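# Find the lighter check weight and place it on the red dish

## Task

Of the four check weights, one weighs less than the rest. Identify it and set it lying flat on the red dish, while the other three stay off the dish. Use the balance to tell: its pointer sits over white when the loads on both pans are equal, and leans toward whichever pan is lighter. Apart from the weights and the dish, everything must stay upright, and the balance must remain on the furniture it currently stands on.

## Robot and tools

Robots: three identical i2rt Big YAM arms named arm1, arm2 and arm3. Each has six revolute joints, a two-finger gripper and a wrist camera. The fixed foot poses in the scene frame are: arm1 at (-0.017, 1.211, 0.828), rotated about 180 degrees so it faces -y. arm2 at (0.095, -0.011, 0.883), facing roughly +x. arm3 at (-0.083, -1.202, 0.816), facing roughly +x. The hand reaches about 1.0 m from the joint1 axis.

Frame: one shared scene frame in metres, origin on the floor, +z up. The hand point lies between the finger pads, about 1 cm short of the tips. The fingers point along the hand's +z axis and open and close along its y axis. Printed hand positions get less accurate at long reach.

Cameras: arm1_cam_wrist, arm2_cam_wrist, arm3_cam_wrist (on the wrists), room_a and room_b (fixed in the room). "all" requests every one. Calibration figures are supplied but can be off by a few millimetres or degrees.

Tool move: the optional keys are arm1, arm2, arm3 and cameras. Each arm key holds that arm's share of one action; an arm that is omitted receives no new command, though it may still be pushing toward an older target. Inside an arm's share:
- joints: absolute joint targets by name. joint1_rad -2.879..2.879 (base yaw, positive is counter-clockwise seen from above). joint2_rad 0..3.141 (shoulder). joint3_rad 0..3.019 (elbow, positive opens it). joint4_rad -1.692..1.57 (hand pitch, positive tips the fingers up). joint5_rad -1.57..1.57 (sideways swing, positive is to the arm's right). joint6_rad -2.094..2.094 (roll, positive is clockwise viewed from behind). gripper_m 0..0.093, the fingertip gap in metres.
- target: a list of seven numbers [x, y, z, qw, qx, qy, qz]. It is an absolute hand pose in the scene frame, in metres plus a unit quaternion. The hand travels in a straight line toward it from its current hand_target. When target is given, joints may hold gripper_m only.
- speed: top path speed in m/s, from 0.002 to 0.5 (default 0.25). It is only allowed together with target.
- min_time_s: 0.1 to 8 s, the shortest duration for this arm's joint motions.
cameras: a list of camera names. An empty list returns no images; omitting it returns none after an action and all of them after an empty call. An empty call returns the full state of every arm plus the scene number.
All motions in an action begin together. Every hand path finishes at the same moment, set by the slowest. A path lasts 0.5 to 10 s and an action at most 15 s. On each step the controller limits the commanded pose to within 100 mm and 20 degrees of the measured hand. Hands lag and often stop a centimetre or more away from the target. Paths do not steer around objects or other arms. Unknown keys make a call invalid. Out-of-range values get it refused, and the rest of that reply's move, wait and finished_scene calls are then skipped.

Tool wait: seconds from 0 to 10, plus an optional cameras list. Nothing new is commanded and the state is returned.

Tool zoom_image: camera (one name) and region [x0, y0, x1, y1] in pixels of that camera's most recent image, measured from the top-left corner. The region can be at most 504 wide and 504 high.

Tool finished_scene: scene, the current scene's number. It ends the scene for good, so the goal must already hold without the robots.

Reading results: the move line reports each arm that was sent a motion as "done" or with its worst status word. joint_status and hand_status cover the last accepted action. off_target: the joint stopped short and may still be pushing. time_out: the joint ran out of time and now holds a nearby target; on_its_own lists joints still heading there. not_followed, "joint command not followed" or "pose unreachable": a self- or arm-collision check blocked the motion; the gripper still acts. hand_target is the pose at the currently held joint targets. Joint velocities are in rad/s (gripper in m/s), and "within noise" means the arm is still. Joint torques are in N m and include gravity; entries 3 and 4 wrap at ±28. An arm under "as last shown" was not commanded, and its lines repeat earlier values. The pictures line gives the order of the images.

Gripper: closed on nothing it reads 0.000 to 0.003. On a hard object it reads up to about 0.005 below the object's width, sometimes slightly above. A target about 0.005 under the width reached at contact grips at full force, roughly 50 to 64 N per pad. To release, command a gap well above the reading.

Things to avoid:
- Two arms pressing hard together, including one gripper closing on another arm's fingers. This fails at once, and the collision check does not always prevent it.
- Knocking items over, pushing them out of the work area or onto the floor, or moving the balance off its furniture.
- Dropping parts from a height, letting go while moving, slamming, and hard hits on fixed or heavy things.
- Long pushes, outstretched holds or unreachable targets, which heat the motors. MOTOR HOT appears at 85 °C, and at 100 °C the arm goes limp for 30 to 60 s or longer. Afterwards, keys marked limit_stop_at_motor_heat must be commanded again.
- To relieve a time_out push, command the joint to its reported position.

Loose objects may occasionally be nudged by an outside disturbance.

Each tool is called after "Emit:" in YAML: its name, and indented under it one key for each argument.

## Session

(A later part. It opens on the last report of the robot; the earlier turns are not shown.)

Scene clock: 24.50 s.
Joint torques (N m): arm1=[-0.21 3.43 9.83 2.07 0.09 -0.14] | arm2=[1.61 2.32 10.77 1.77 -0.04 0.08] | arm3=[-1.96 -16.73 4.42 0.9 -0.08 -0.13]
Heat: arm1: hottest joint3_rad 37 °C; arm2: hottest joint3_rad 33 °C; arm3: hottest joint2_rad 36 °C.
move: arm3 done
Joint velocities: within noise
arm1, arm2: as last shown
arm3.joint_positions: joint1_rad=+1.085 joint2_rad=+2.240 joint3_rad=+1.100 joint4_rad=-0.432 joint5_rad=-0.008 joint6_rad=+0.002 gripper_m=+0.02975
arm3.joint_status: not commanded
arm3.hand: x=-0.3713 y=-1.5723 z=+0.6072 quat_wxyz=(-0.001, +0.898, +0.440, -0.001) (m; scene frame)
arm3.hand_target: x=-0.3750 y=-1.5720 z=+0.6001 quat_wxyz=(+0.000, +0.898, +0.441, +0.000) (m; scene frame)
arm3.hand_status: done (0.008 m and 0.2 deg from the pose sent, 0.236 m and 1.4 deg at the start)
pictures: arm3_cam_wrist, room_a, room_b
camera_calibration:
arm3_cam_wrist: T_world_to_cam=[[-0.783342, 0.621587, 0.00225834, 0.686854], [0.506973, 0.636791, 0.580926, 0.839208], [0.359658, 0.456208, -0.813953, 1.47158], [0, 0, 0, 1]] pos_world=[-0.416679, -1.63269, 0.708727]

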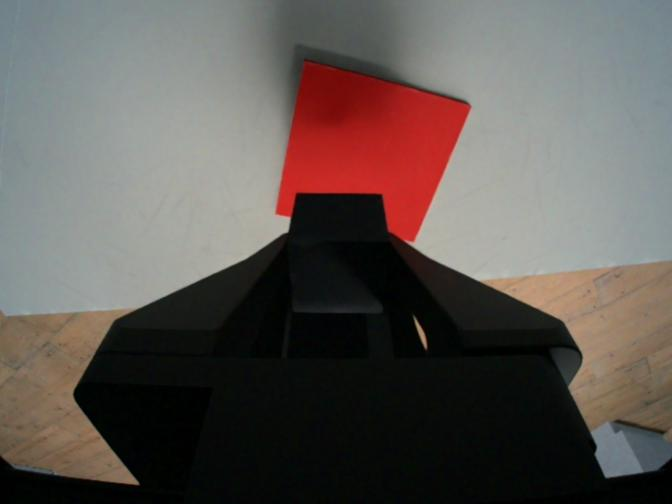

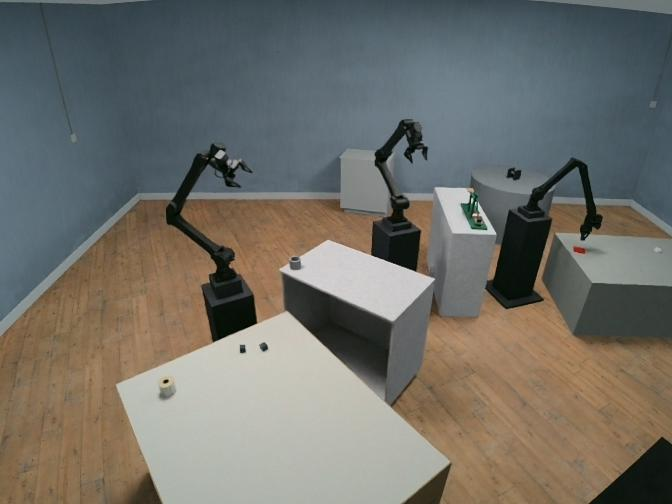

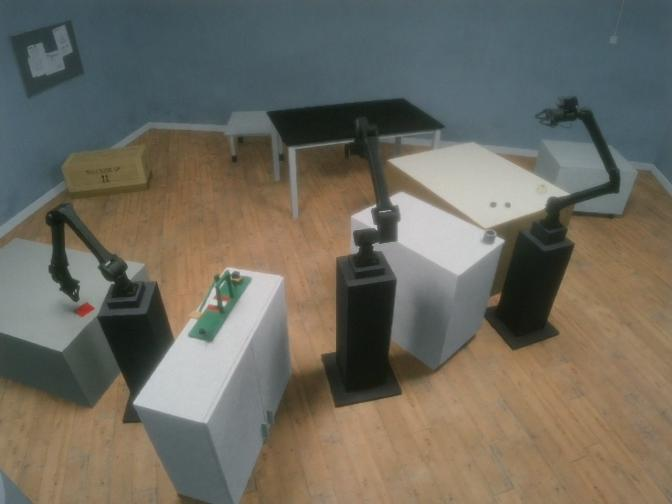

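Emit:
move:
  arm3: {"target":[-0.384,-1.557,0.543,0,0.8976,0.4407,0],"speed":0.12}
  cameras: ["arm3_cam_wrist","room_a","room_b"]

Emit:
zoom_image:
  camera: "room_a"
  region: [550, 220, 600, 270]

Emit:
zoom_image:
  camera: "room_b"
  region: [60, 280, 110, 330]

Scene clock: 26.90 s.
Joint torques (N m): arm1=[-0.03 3.37 9.94 2.13 0.07 -0.15] | arm2=[1.44 2.43 10.71 1.77 -0.03 0.09] | arm3=[-1.67 -17.08 4.18 0.85 -0.07 -0.13]
Heat: arm1: hottest joint3_rad 37 °C; arm2: hottest joint3_rad 33 °C; arm3: hottest joint2_rad 36 °C.
move: arm3 done
Joint velocities: within noise
arm1, arm2: as last shown
arm3.joint_positions: joint1_rad=+1.049 joint2_rad=+2.377 joint3_rad=+1.125 joint4_rad=-0.326 joint5_rad=-0.008 joint6_rad=-0.032 gripper_m=+0.02975
arm3.joint_status: not commanded
arm3.hand: x=-0.3787 y=-1.5543 z=+0.5500 quat_wxyz=(-0.002, +0.898, +0.439, +0.002) (m; scene frame)
arm3.hand_target: x=-0.3839 y=-1.5570 z=+0.5432 quat_wxyz=(+0.000, +0.898, +0.441, +0.000) (m; scene frame)
arm3.hand_status: done (0.009 m and 0.4 deg from the pose sent, 0.067 m and 0.2 deg at the start)
pictures: arm3_cam_wrist, room_a, room_b
camera_calibration:
arm3_cam_wrist: T_world_to_cam=[[-0.782319, 0.622876, 0.00168433, 0.672666], [0.505502, 0.633315, 0.585987, 0.85605], [0.36393, 0.45928, -0.810319, 1.42388], [0, 0, 0, 1]] pos_world=[-0.424688, -1.6151, 0.651031]

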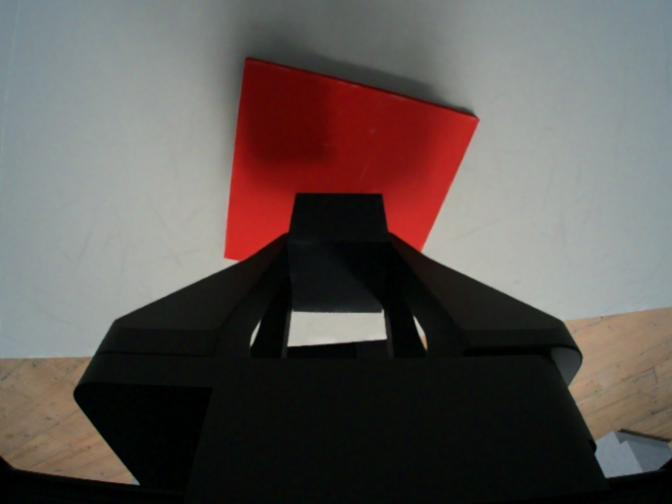

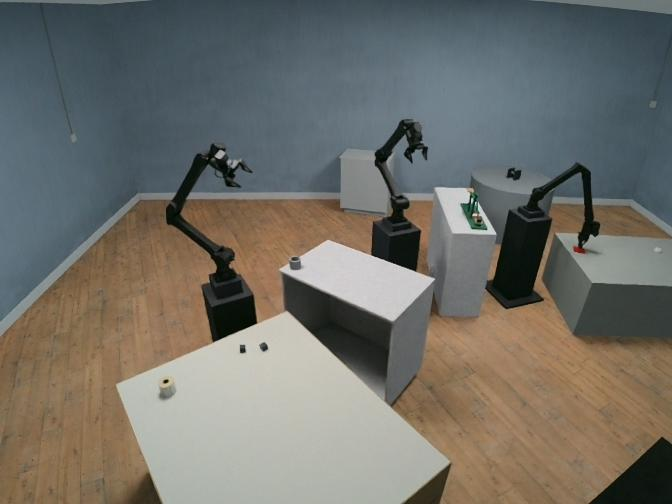

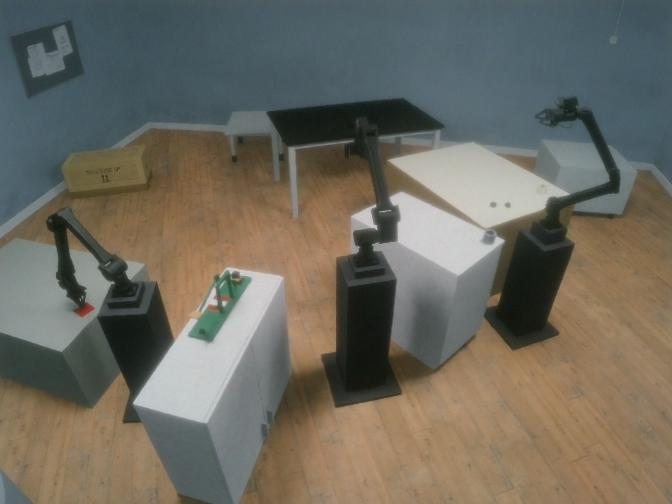

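Scaled by 10.080 from the camera's 672x504 image, which has a finer 960x720 frame.

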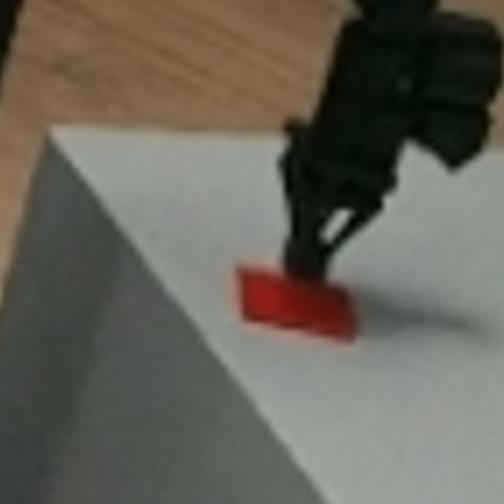

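Scaled by 10.080 from the camera's 672x504 image, which has a finer 960x720 frame.

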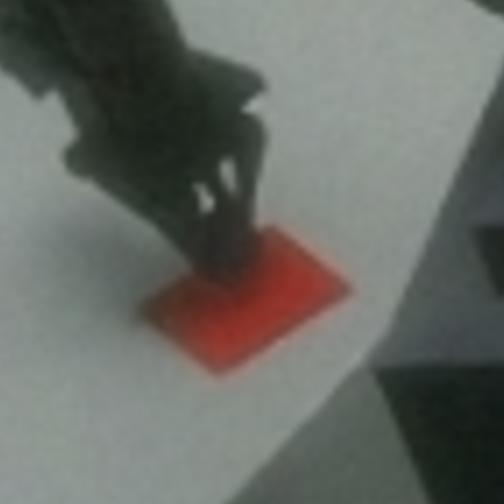

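Emit:
move:
  arm3: {"target":[-0.383,-1.555,0.523,0,0.8976,0.4407,0],"speed":0.04}

Emit:
move:
  arm3: {"target":[-0.383,-1.555,0.515,0,0.8976,0.4407,0],"speed":0.03}
  cameras: ["arm3_cam_wrist","room_a","room_b"]

Emit:
zoom_image:
  camera: "room_a"
  region: [550, 220, 600, 270]

Emit:
zoom_image:
  camera: "room_b"
  region: [60, 280, 110, 330]

Scene clock: 28.50 s.
Joint torques (N m): arm1=[-0.38 3.02 9.87 2.17 0.1 -0.15] | arm2=[1.49 2.2 10.69 1.8 -0.04 0.08] | arm3=[-1.96 -16.73 4.03 0.85 -0.07 -0.14]
Heat: arm1: hottest joint3_rad 37 °C; arm2: hottest joint3_rad 33 °C; arm3: hottest joint2_rad 36 °C.
move: arm3 off_target
Joint velocities: within noise
arm1, arm2: as last shown
arm3.joint_positions: joint1_rad=+1.049 joint2_rad=+2.419 joint3_rad=+1.140 joint4_rad=-0.294 joint5_rad=-0.008 joint6_rad=-0.033 gripper_m=+0.02975
arm3.joint_status: not commanded
arm3.hand: x=-0.3791 y=-1.5545 z=+0.5331 quat_wxyz=(-0.001, +0.898, +0.440, +0.000) (m; scene frame)
arm3.hand_target: x=-0.3828 y=-1.5549 z=+0.5233 quat_wxyz=(+0.000, +0.898, +0.441, +0.000) (m; scene frame)
arm3.hand_status: off_target (0.011 m and 0.2 deg from the pose sent, 0.027 m and 0.4 deg at the start)
pictures: none

Scene clock: 29.50 s.
Joint torques (N m): arm1=[-0.15 3.31 9.88 2.14 0.09 -0.18] | arm2=[1.61 2.32 10.71 1.73 -0.03 0.07] | arm3=[-1.96 -16.62 4.08 0.92 -0.07 -0.13]
Heat: arm1: hottest joint3_rad 38 °C; arm2: hottest joint3_rad 33 °C; arm3: hottest joint2_rad 36 °C.
move: arm3 off_target
Joint velocities: within noise
arm1, arm2: as last shown
arm3.joint_positions: joint1_rad=+1.049 joint2_rad=+2.437 joint3_rad=+1.149 joint4_rad=-0.284 joint5_rad=-0.008 joint6_rad=-0.033 gripper_m=+0.02975
arm3.joint_status: not commanded
arm3.hand: x=-0.3793 y=-1.5546 z=+0.5263 quat_wxyz=(-0.001, +0.898, +0.440, -0.001) (m; scene frame)
arm3.hand_target: x=-0.3827 y=-1.5548 z=+0.5152 quat_wxyz=(+0.000, +0.898, +0.441, +0.000) (m; scene frame)
arm3.hand_status: off_target (0.012 m and 0.2 deg from the pose sent, 0.018 m and 0.2 deg at the start)
pictures: arm3_cam_wrist, room_a, room_b
camera_calibration:
arm3_cam_wrist: T_world_to_cam=[[-0.78288, 0.62217, 0.00181155, 0.671108], [0.50721, 0.636533, 0.581003, 0.878674], [0.36033, 0.455774, -0.813899, 1.40012], [0, 0, 0, 1]] pos_world=[-0.42478, -1.61499, 0.627828]

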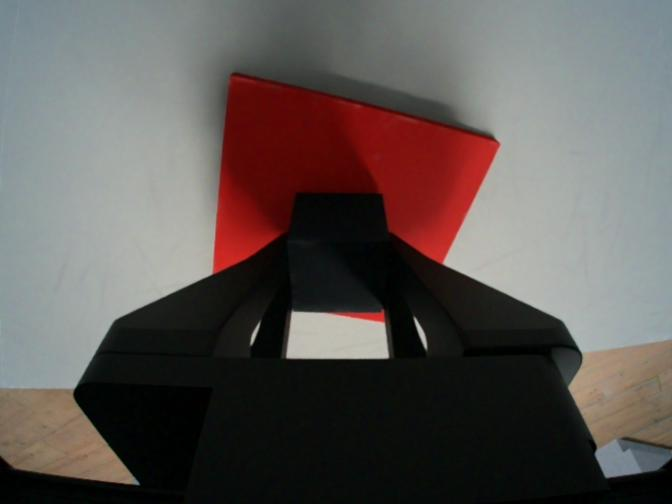

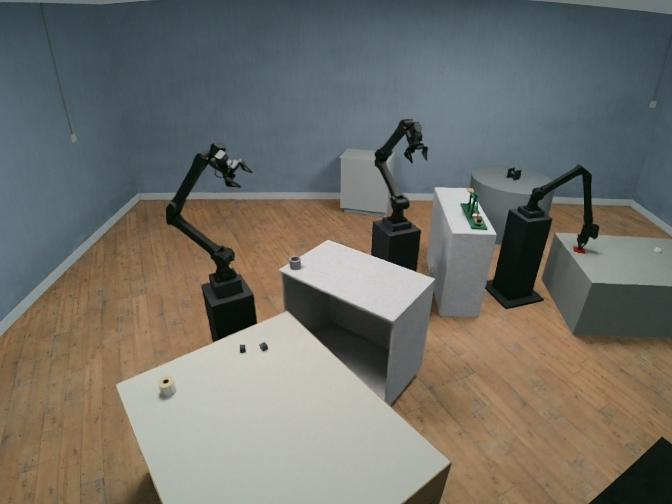

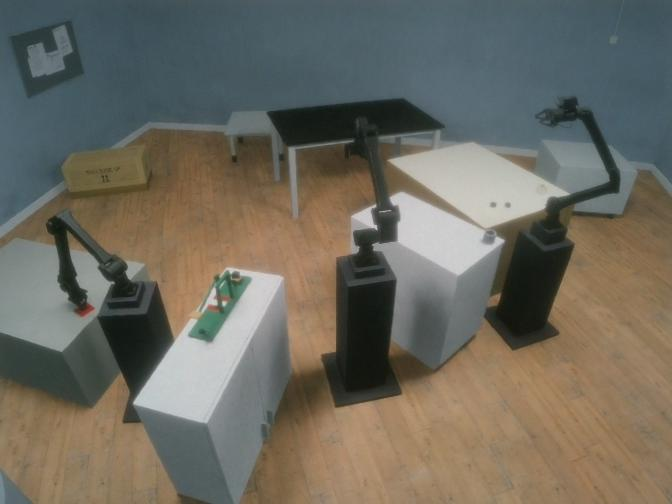

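Scaled by 10.080 from the camera's 672x504 image, which has a finer 960x720 frame.

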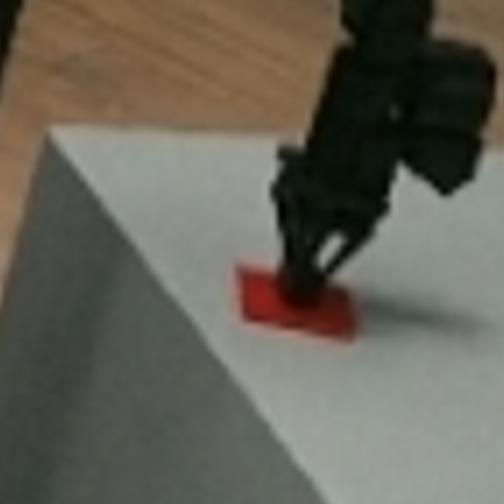

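Scaled by 10.080 from the camera's 672x504 image, which has a finer 960x720 frame.

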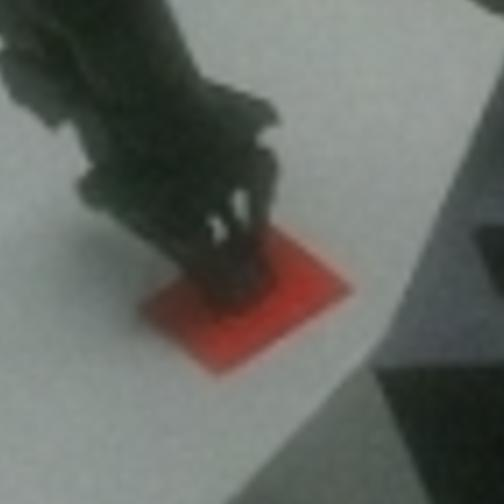

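Emit:
move:
  arm3: {"target":[-0.389,-1.557,0.516,0,0.8976,0.4407,0],"speed":0.04}

Emit:
move:
  arm3: {"target":[-0.389,-1.557,0.507,0,0.8976,0.4407,0],"speed":0.03}

Emit:
move:
  arm3: {"target":[-0.389,-1.557,0.500,0,0.8976,0.4407,0],"speed":0.03}
  cameras: ["arm3_cam_wrist","room_a","room_b"]

Emit:
zoom_image:
  camera: "room_a"
  region: [550, 220, 600, 270]

Emit:
zoom_image:
  camera: "room_b"
  region: [60, 280, 110, 330]

Scene clock: 30.97 s.
Joint torques (N m): arm1=[-0.09 2.9 9.95 2.18 0.09 -0.15] | arm2=[1.61 2.08 10.7 1.77 -0.03 0.09] | arm3=[-2.02 -16.73 4.19 0.42 -0.07 -0.17]
Heat: arm1: hottest joint3_rad 38 °C; arm2: hottest joint3_rad 34 °C; arm3: hottest joint2_rad 36 °C.
move: arm3 off_target
Joint velocities: within noise
arm1, arm2: as last shown
arm3.joint_positions: joint1_rad=+1.043 joint2_rad=+2.437 joint3_rad=+1.165 joint4_rad=-0.284 joint5_rad=-0.008 joint6_rad=-0.040 gripper_m=+0.02975
arm3.joint_status: not commanded
arm3.hand: x=-0.3877 y=-1.5603 z=+0.5280 quat_wxyz=(+0.002, +0.898, +0.440, -0.008) (m; scene frame)
arm3.hand_target: x=-0.3886 y=-1.5567 z=+0.5163 quat_wxyz=(+0.000, +0.898, +0.441, +0.000) (m; scene frame)
arm3.hand_status: off_target (0.012 m and 0.9 deg from the pose sent, 0.014 m and 0.2 deg at the start)
pictures: none

Scene clock: 31.93 s.
Joint torques (N m): arm1=[-0.32 2.84 9.92 2.07 0.11 -0.13] | arm2=[1.44 2.49 10.71 1.8 -0.03 0.08] | arm3=[-1.9 -15.5 4.49 0.84 -0.05 -0.11]
Heat: arm1: hottest joint3_rad 38 °C; arm2: hottest joint3_rad 34 °C; arm3: hottest joint2_rad 36 °C.
move: arm3 off_target
Joint velocities: within noise
arm1.joint_positions: joint1_rad=+0.776 joint2_rad=+0.602 joint3_rad=+1.507 joint4_rad=-1.261 joint5_rad=+0.098 joint6_rad=+0.607 gripper_m=+0.09396
arm1.joint_status: not commanded
arm1.hand: x=-0.1701 y=+1.0660 z=+1.4453 quat_wxyz=(-0.349, -0.815, -0.066, +0.458) (m; scene frame)
arm1.hand_target: x=-0.1672 y=+1.0692 z=+1.4585 quat_wxyz=(-0.357, -0.807, -0.065, +0.467) (m; scene frame)
arm1.hand_status: not commanded
arm2.joint_positions: joint1_rad=+0.021 joint2_rad=+0.603 joint3_rad=+1.379 joint4_rad=-1.633 joint5_rad=-0.031 joint6_rad=+0.148 gripper_m=+0.09396
arm2.joint_status: not commanded
arm2.hand: x=-0.0901 y=-0.0176 z=+1.3638 quat_wxyz=(+0.028, +0.934, -0.076, -0.347) (m; scene frame)
arm2.hand_target: x=-0.0886 y=-0.0177 z=+1.3731 quat_wxyz=(+0.029, +0.930, -0.075, -0.358) (m; scene frame)
arm2.hand_status: not commanded
arm3.joint_positions: joint1_rad=+1.043 joint2_rad=+2.442 joint3_rad=+1.170 joint4_rad=-0.284 joint5_rad=-0.009 joint6_rad=-0.041 gripper_m=+0.02975
arm3.joint_status: not commanded
arm3.hand: x=-0.3885 y=-1.5614 z=+0.5264 quat_wxyz=(+0.002, +0.898, +0.441, -0.008) (m; scene frame)
arm3.hand_target: x=-0.3885 y=-1.5566 z=+0.5079 quat_wxyz=(+0.000, +0.898, +0.441, +0.000) (m; scene frame)
arm3.hand_status: off_target (0.020 m and 0.9 deg from the pose sent, 0.021 m and 0.9 deg at the start)
pictures: none

Scene clock: 32.90 s.
Joint torques (N m): arm1=[-0.56 2.84 9.95 2.22 0.11 -0.14] | arm2=[1.38 2.32 10.73 1.84 -0.02 0.08] | arm3=[-1.79 -14.51 4.96 1.21 -0.04 -0.11]
Heat: arm1: hottest joint3_rad 38 °C; arm2: hottest joint3_rad 34 °C; arm3: hottest joint2_rad 36 °C.
move: arm3 off_target
Joint velocities: within noise
arm1, arm2: as last shown
arm3.joint_positions: joint1_rad=+1.043 joint2_rad=+2.443 joint3_rad=+1.171 joint4_rad=-0.284 joint5_rad=-0.009 joint6_rad=-0.043 gripper_m=+0.02975
arm3.joint_status: not commanded
arm3.hand: x=-0.3884 y=-1.5612 z=+0.5260 quat_wxyz=(+0.002, +0.897, +0.441, -0.008) (m; scene frame)
arm3.hand_target: x=-0.3879 y=-1.5559 z=+0.5013 quat_wxyz=(+0.000, +0.898, +0.441, +0.000) (m; scene frame)
arm3.hand_status: off_target (0.026 m and 0.9 deg from the pose sent, 0.027 m and 0.9 deg at the start)
pictures: arm3_cam_wrist, room_a, room_b
camera_calibration:
arm3_cam_wrist: T_world_to_cam=[[-0.785085, 0.619386, 0.00153322, 0.66305], [0.510382, 0.645513, 0.568175, 0.909684], [0.35093, 0.446848, -0.822906, 1.39323], [0, 0, 0, 1]] pos_world=[-0.432661, -1.62046, 0.628619]

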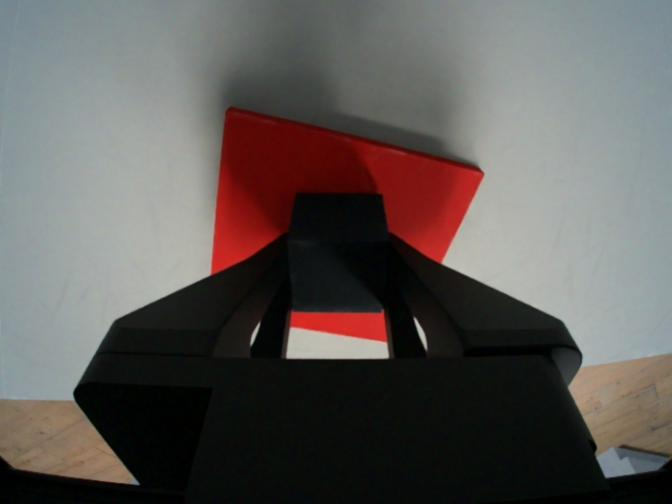

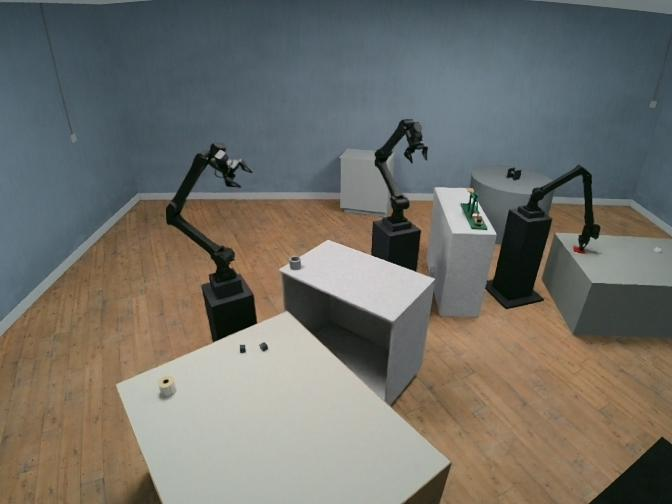

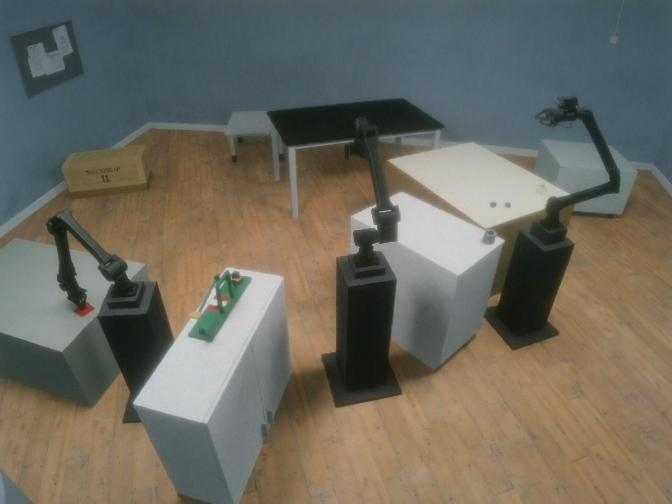

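Scaled by 10.080 from the camera's 672x504 image, which has a finer 960x720 frame.

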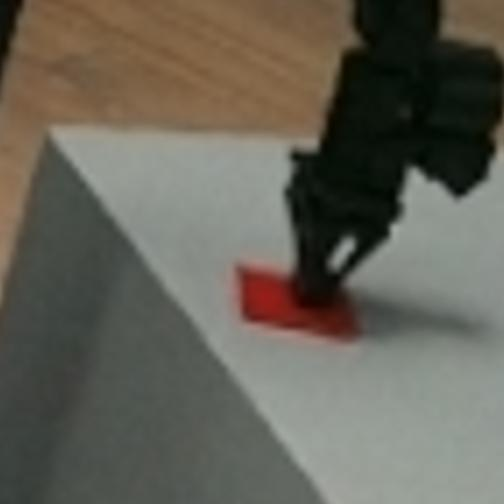

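Scaled by 10.080 from the camera's 672x504 image, which has a finer 960x720 frame.

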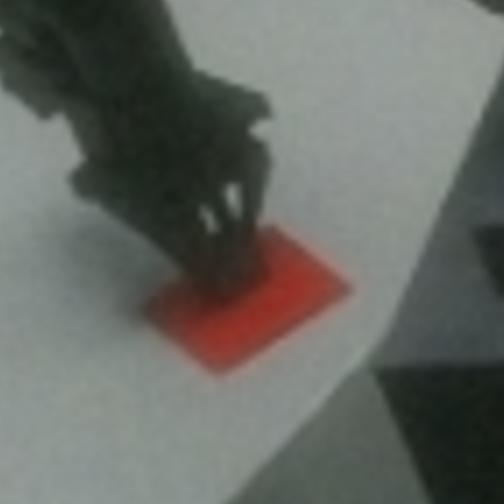

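Emit:
move:
  arm3: {"target":[-0.388,-1.560,0.520,0,0.8976,0.4407,0],"speed":0.05}

Emit:
move:
  arm3: {"joints":{"gripper_m":0.036}}

Emit:
move:
  arm3: {"joints":{"gripper_m":0.06}}
  cameras: ["arm3_cam_wrist"]

Scene clock: 34.10 s.
Joint torques (N m): arm1=[-0.32 2.78 9.94 2.04 0.07 -0.15] | arm2=[1.32 2.2 10.77 1.77 -0.04 0.09] | arm3=[-1.55 -17.79 3.7 0.25 -0.04 -0.05]
Heat: arm1: hottest joint3_rad 38 °C; arm2: hottest joint3_rad 34 °C; arm3: hottest joint2_rad 36 °C.
move: arm3 done
Joint velocities: within noise
arm1, arm2: as last shown
arm3.joint_positions: joint1_rad=+1.043 joint2_rad=+2.443 joint3_rad=+1.172 joint4_rad=-0.289 joint5_rad=-0.009 joint6_rad=-0.043 gripper_m=+0.02975
arm3.joint_status: not commanded
arm3.hand: x=-0.3882 y=-1.5610 z=+0.5261 quat_wxyz=(+0.002, +0.897, +0.441, -0.006) (m; scene frame)
arm3.hand_target: x=-0.3879 y=-1.5599 z=+0.5200 quat_wxyz=(+0.000, +0.898, +0.441, +0.000) (m; scene frame)
arm3.hand_status: done (0.006 m and 0.7 deg from the pose sent, 0.006 m and 0.9 deg at the start)
pictures: none

Scene clock: 34.50 s.
Joint torques (N m): arm1=[-0.56 3.31 9.94 2.07 0.08 -0.13] | arm2=[1.38 2.43 10.7 1.74 -0.01 0.09] | arm3=[-1.55 -17.73 3.67 0.28 -0.04 -0.05]
Heat: arm1: hottest joint3_rad 38 °C; arm2: hottest joint3_rad 34 °C; arm3: hottest joint2_rad 36 °C.
move: arm3 done
Joint velocities: within noise
arm1, arm2: as last shown
arm3.joint_positions: joint1_rad=+1.043 joint2_rad=+2.443 joint3_rad=+1.172 joint4_rad=-0.290 joint5_rad=-0.009 joint6_rad=-0.043 gripper_m=+0.03574
arm3.joint_status: all done
arm3.hand: x=-0.3880 y=-1.5608 z=+0.5261 quat_wxyz=(+0.001, +0.897, +0.441, -0.005) (m; scene frame)
arm3.hand_target: x=-0.3878 y=-1.5598 z=+0.5200 quat_wxyz=(+0.000, +0.898, +0.441, +0.000) (m; scene frame)
arm3.hand_status: not commanded
pictures: none

Scene clock: 35.10 s.
Joint torques (N m): arm1=[0.09 2.73 9.95 2.28 0.08 -0.15] | arm2=[1.61 2.26 10.74 1.81 -0.04 0.09] | arm3=[-1.38 -17.73 3.69 0.25 -0.03 -0.04]
Heat: arm1: hottest joint3_rad 38 °C; arm2: hottest joint3_rad 34 °C; arm3: hottest joint2_rad 37 °C.
move: arm3 done
Joint velocities: within noise
arm1, arm2: as last shown
arm3.joint_positions: joint1_rad=+1.043 joint2_rad=+2.443 joint3_rad=+1.172 joint4_rad=-0.290 joint5_rad=-0.009 joint6_rad=-0.043 gripper_m=+0.05982
arm3.joint_status: all done
arm3.hand: x=-0.3880 y=-1.5608 z=+0.5261 quat_wxyz=(+0.001, +0.897, +0.441, -0.005) (m; scene frame)
arm3.hand_target: x=-0.3878 y=-1.5598 z=+0.5200 quat_wxyz=(+0.000, +0.898, +0.441, +0.000) (m; scene frame)
arm3.hand_status: not commanded
pictures: arm3_cam_wrist
camera_calibration:
arm3_cam_wrist: T_world_to_cam=[[-0.785045, 0.619438, 0.00140247, 0.663171], [0.508757, 0.643478, 0.571928, 0.903323], [0.353372, 0.449703, -0.820302, 1.39715], [0, 0, 0, 1]] pos_world=[-0.432667, -1.62037, 0.628522]

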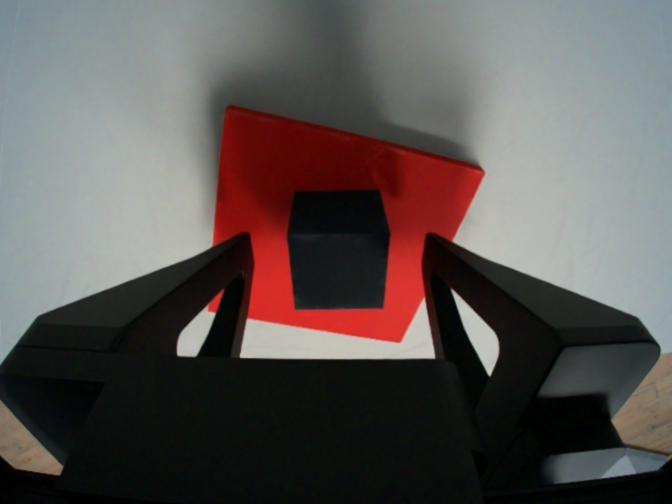

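Emit:
move:
  arm3: {"target":[-0.382,-1.552,0.64,0,0.8976,0.4407,0],"speed":0.15}
  cameras: ["arm3_cam_wrist","room_a"]

Scene clock: 36.80 s.
Joint torques (N m): arm1=[-0.26 2.96 9.85 2.11 0.13 -0.13] | arm2=[1.61 2.37 10.74 1.76 -0.06 0.08] | arm3=[-1.79 -18.43 3.55 0.27 -0.04 -0.09]
Heat: arm1: hottest joint3_rad 38 °C; arm2: hottest joint3_rad 34 °C; arm3: hottest joint2_rad 37 °C.
move: arm3 done
Joint velocities: within noise
arm1, arm2: as last shown
arm3.joint_positions: joint1_rad=+1.043 joint2_rad=+2.158 joint3_rad=+1.059 joint4_rad=-0.470 joint5_rad=-0.009 joint6_rad=-0.043 gripper_m=+0.05989
arm3.joint_status: not commanded
arm3.hand: x=-0.3816 y=-1.5550 z=+0.6370 quat_wxyz=(+0.000, +0.897, +0.441, -0.002) (m; scene frame)
arm3.hand_target: x=-0.3819 y=-1.5520 z=+0.6399 quat_wxyz=(+0.000, +0.898, +0.441, +0.000) (m; scene frame)
arm3.hand_status: done (0.004 m and 0.3 deg from the pose sent, 0.114 m and 0.7 deg at the start)
pictures: arm3_cam_wrist, room_a
camera_calibration:
arm3_cam_wrist: T_world_to_cam=[[-0.784991, 0.619507, 0.00113493, 0.664838], [0.506104, 0.640237, 0.577888, 0.823081], [0.357279, 0.454211, -0.816115, 1.48904], [0, 0, 0, 1]] pos_world=[-0.426677, -1.61518, 0.738826]

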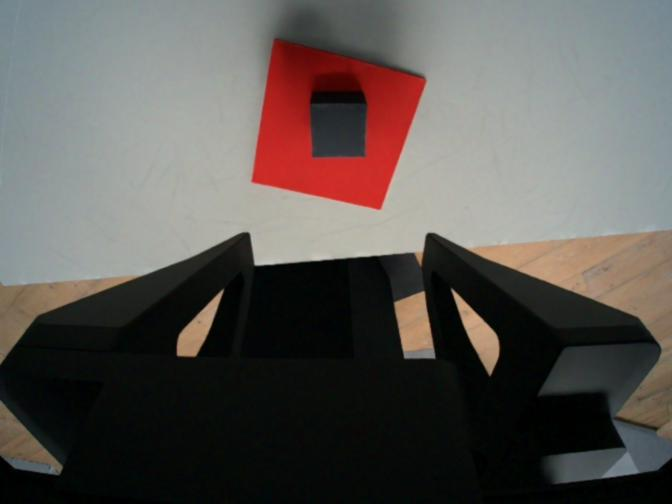

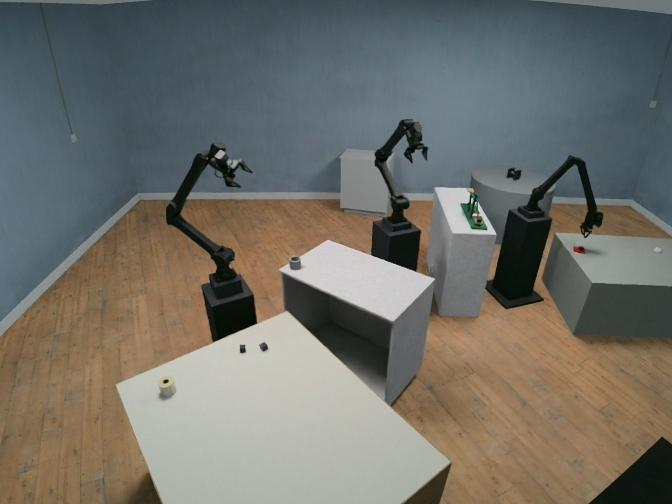

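Emit:
finished_scene:
  scene: 2

The scene is finished: the task was done.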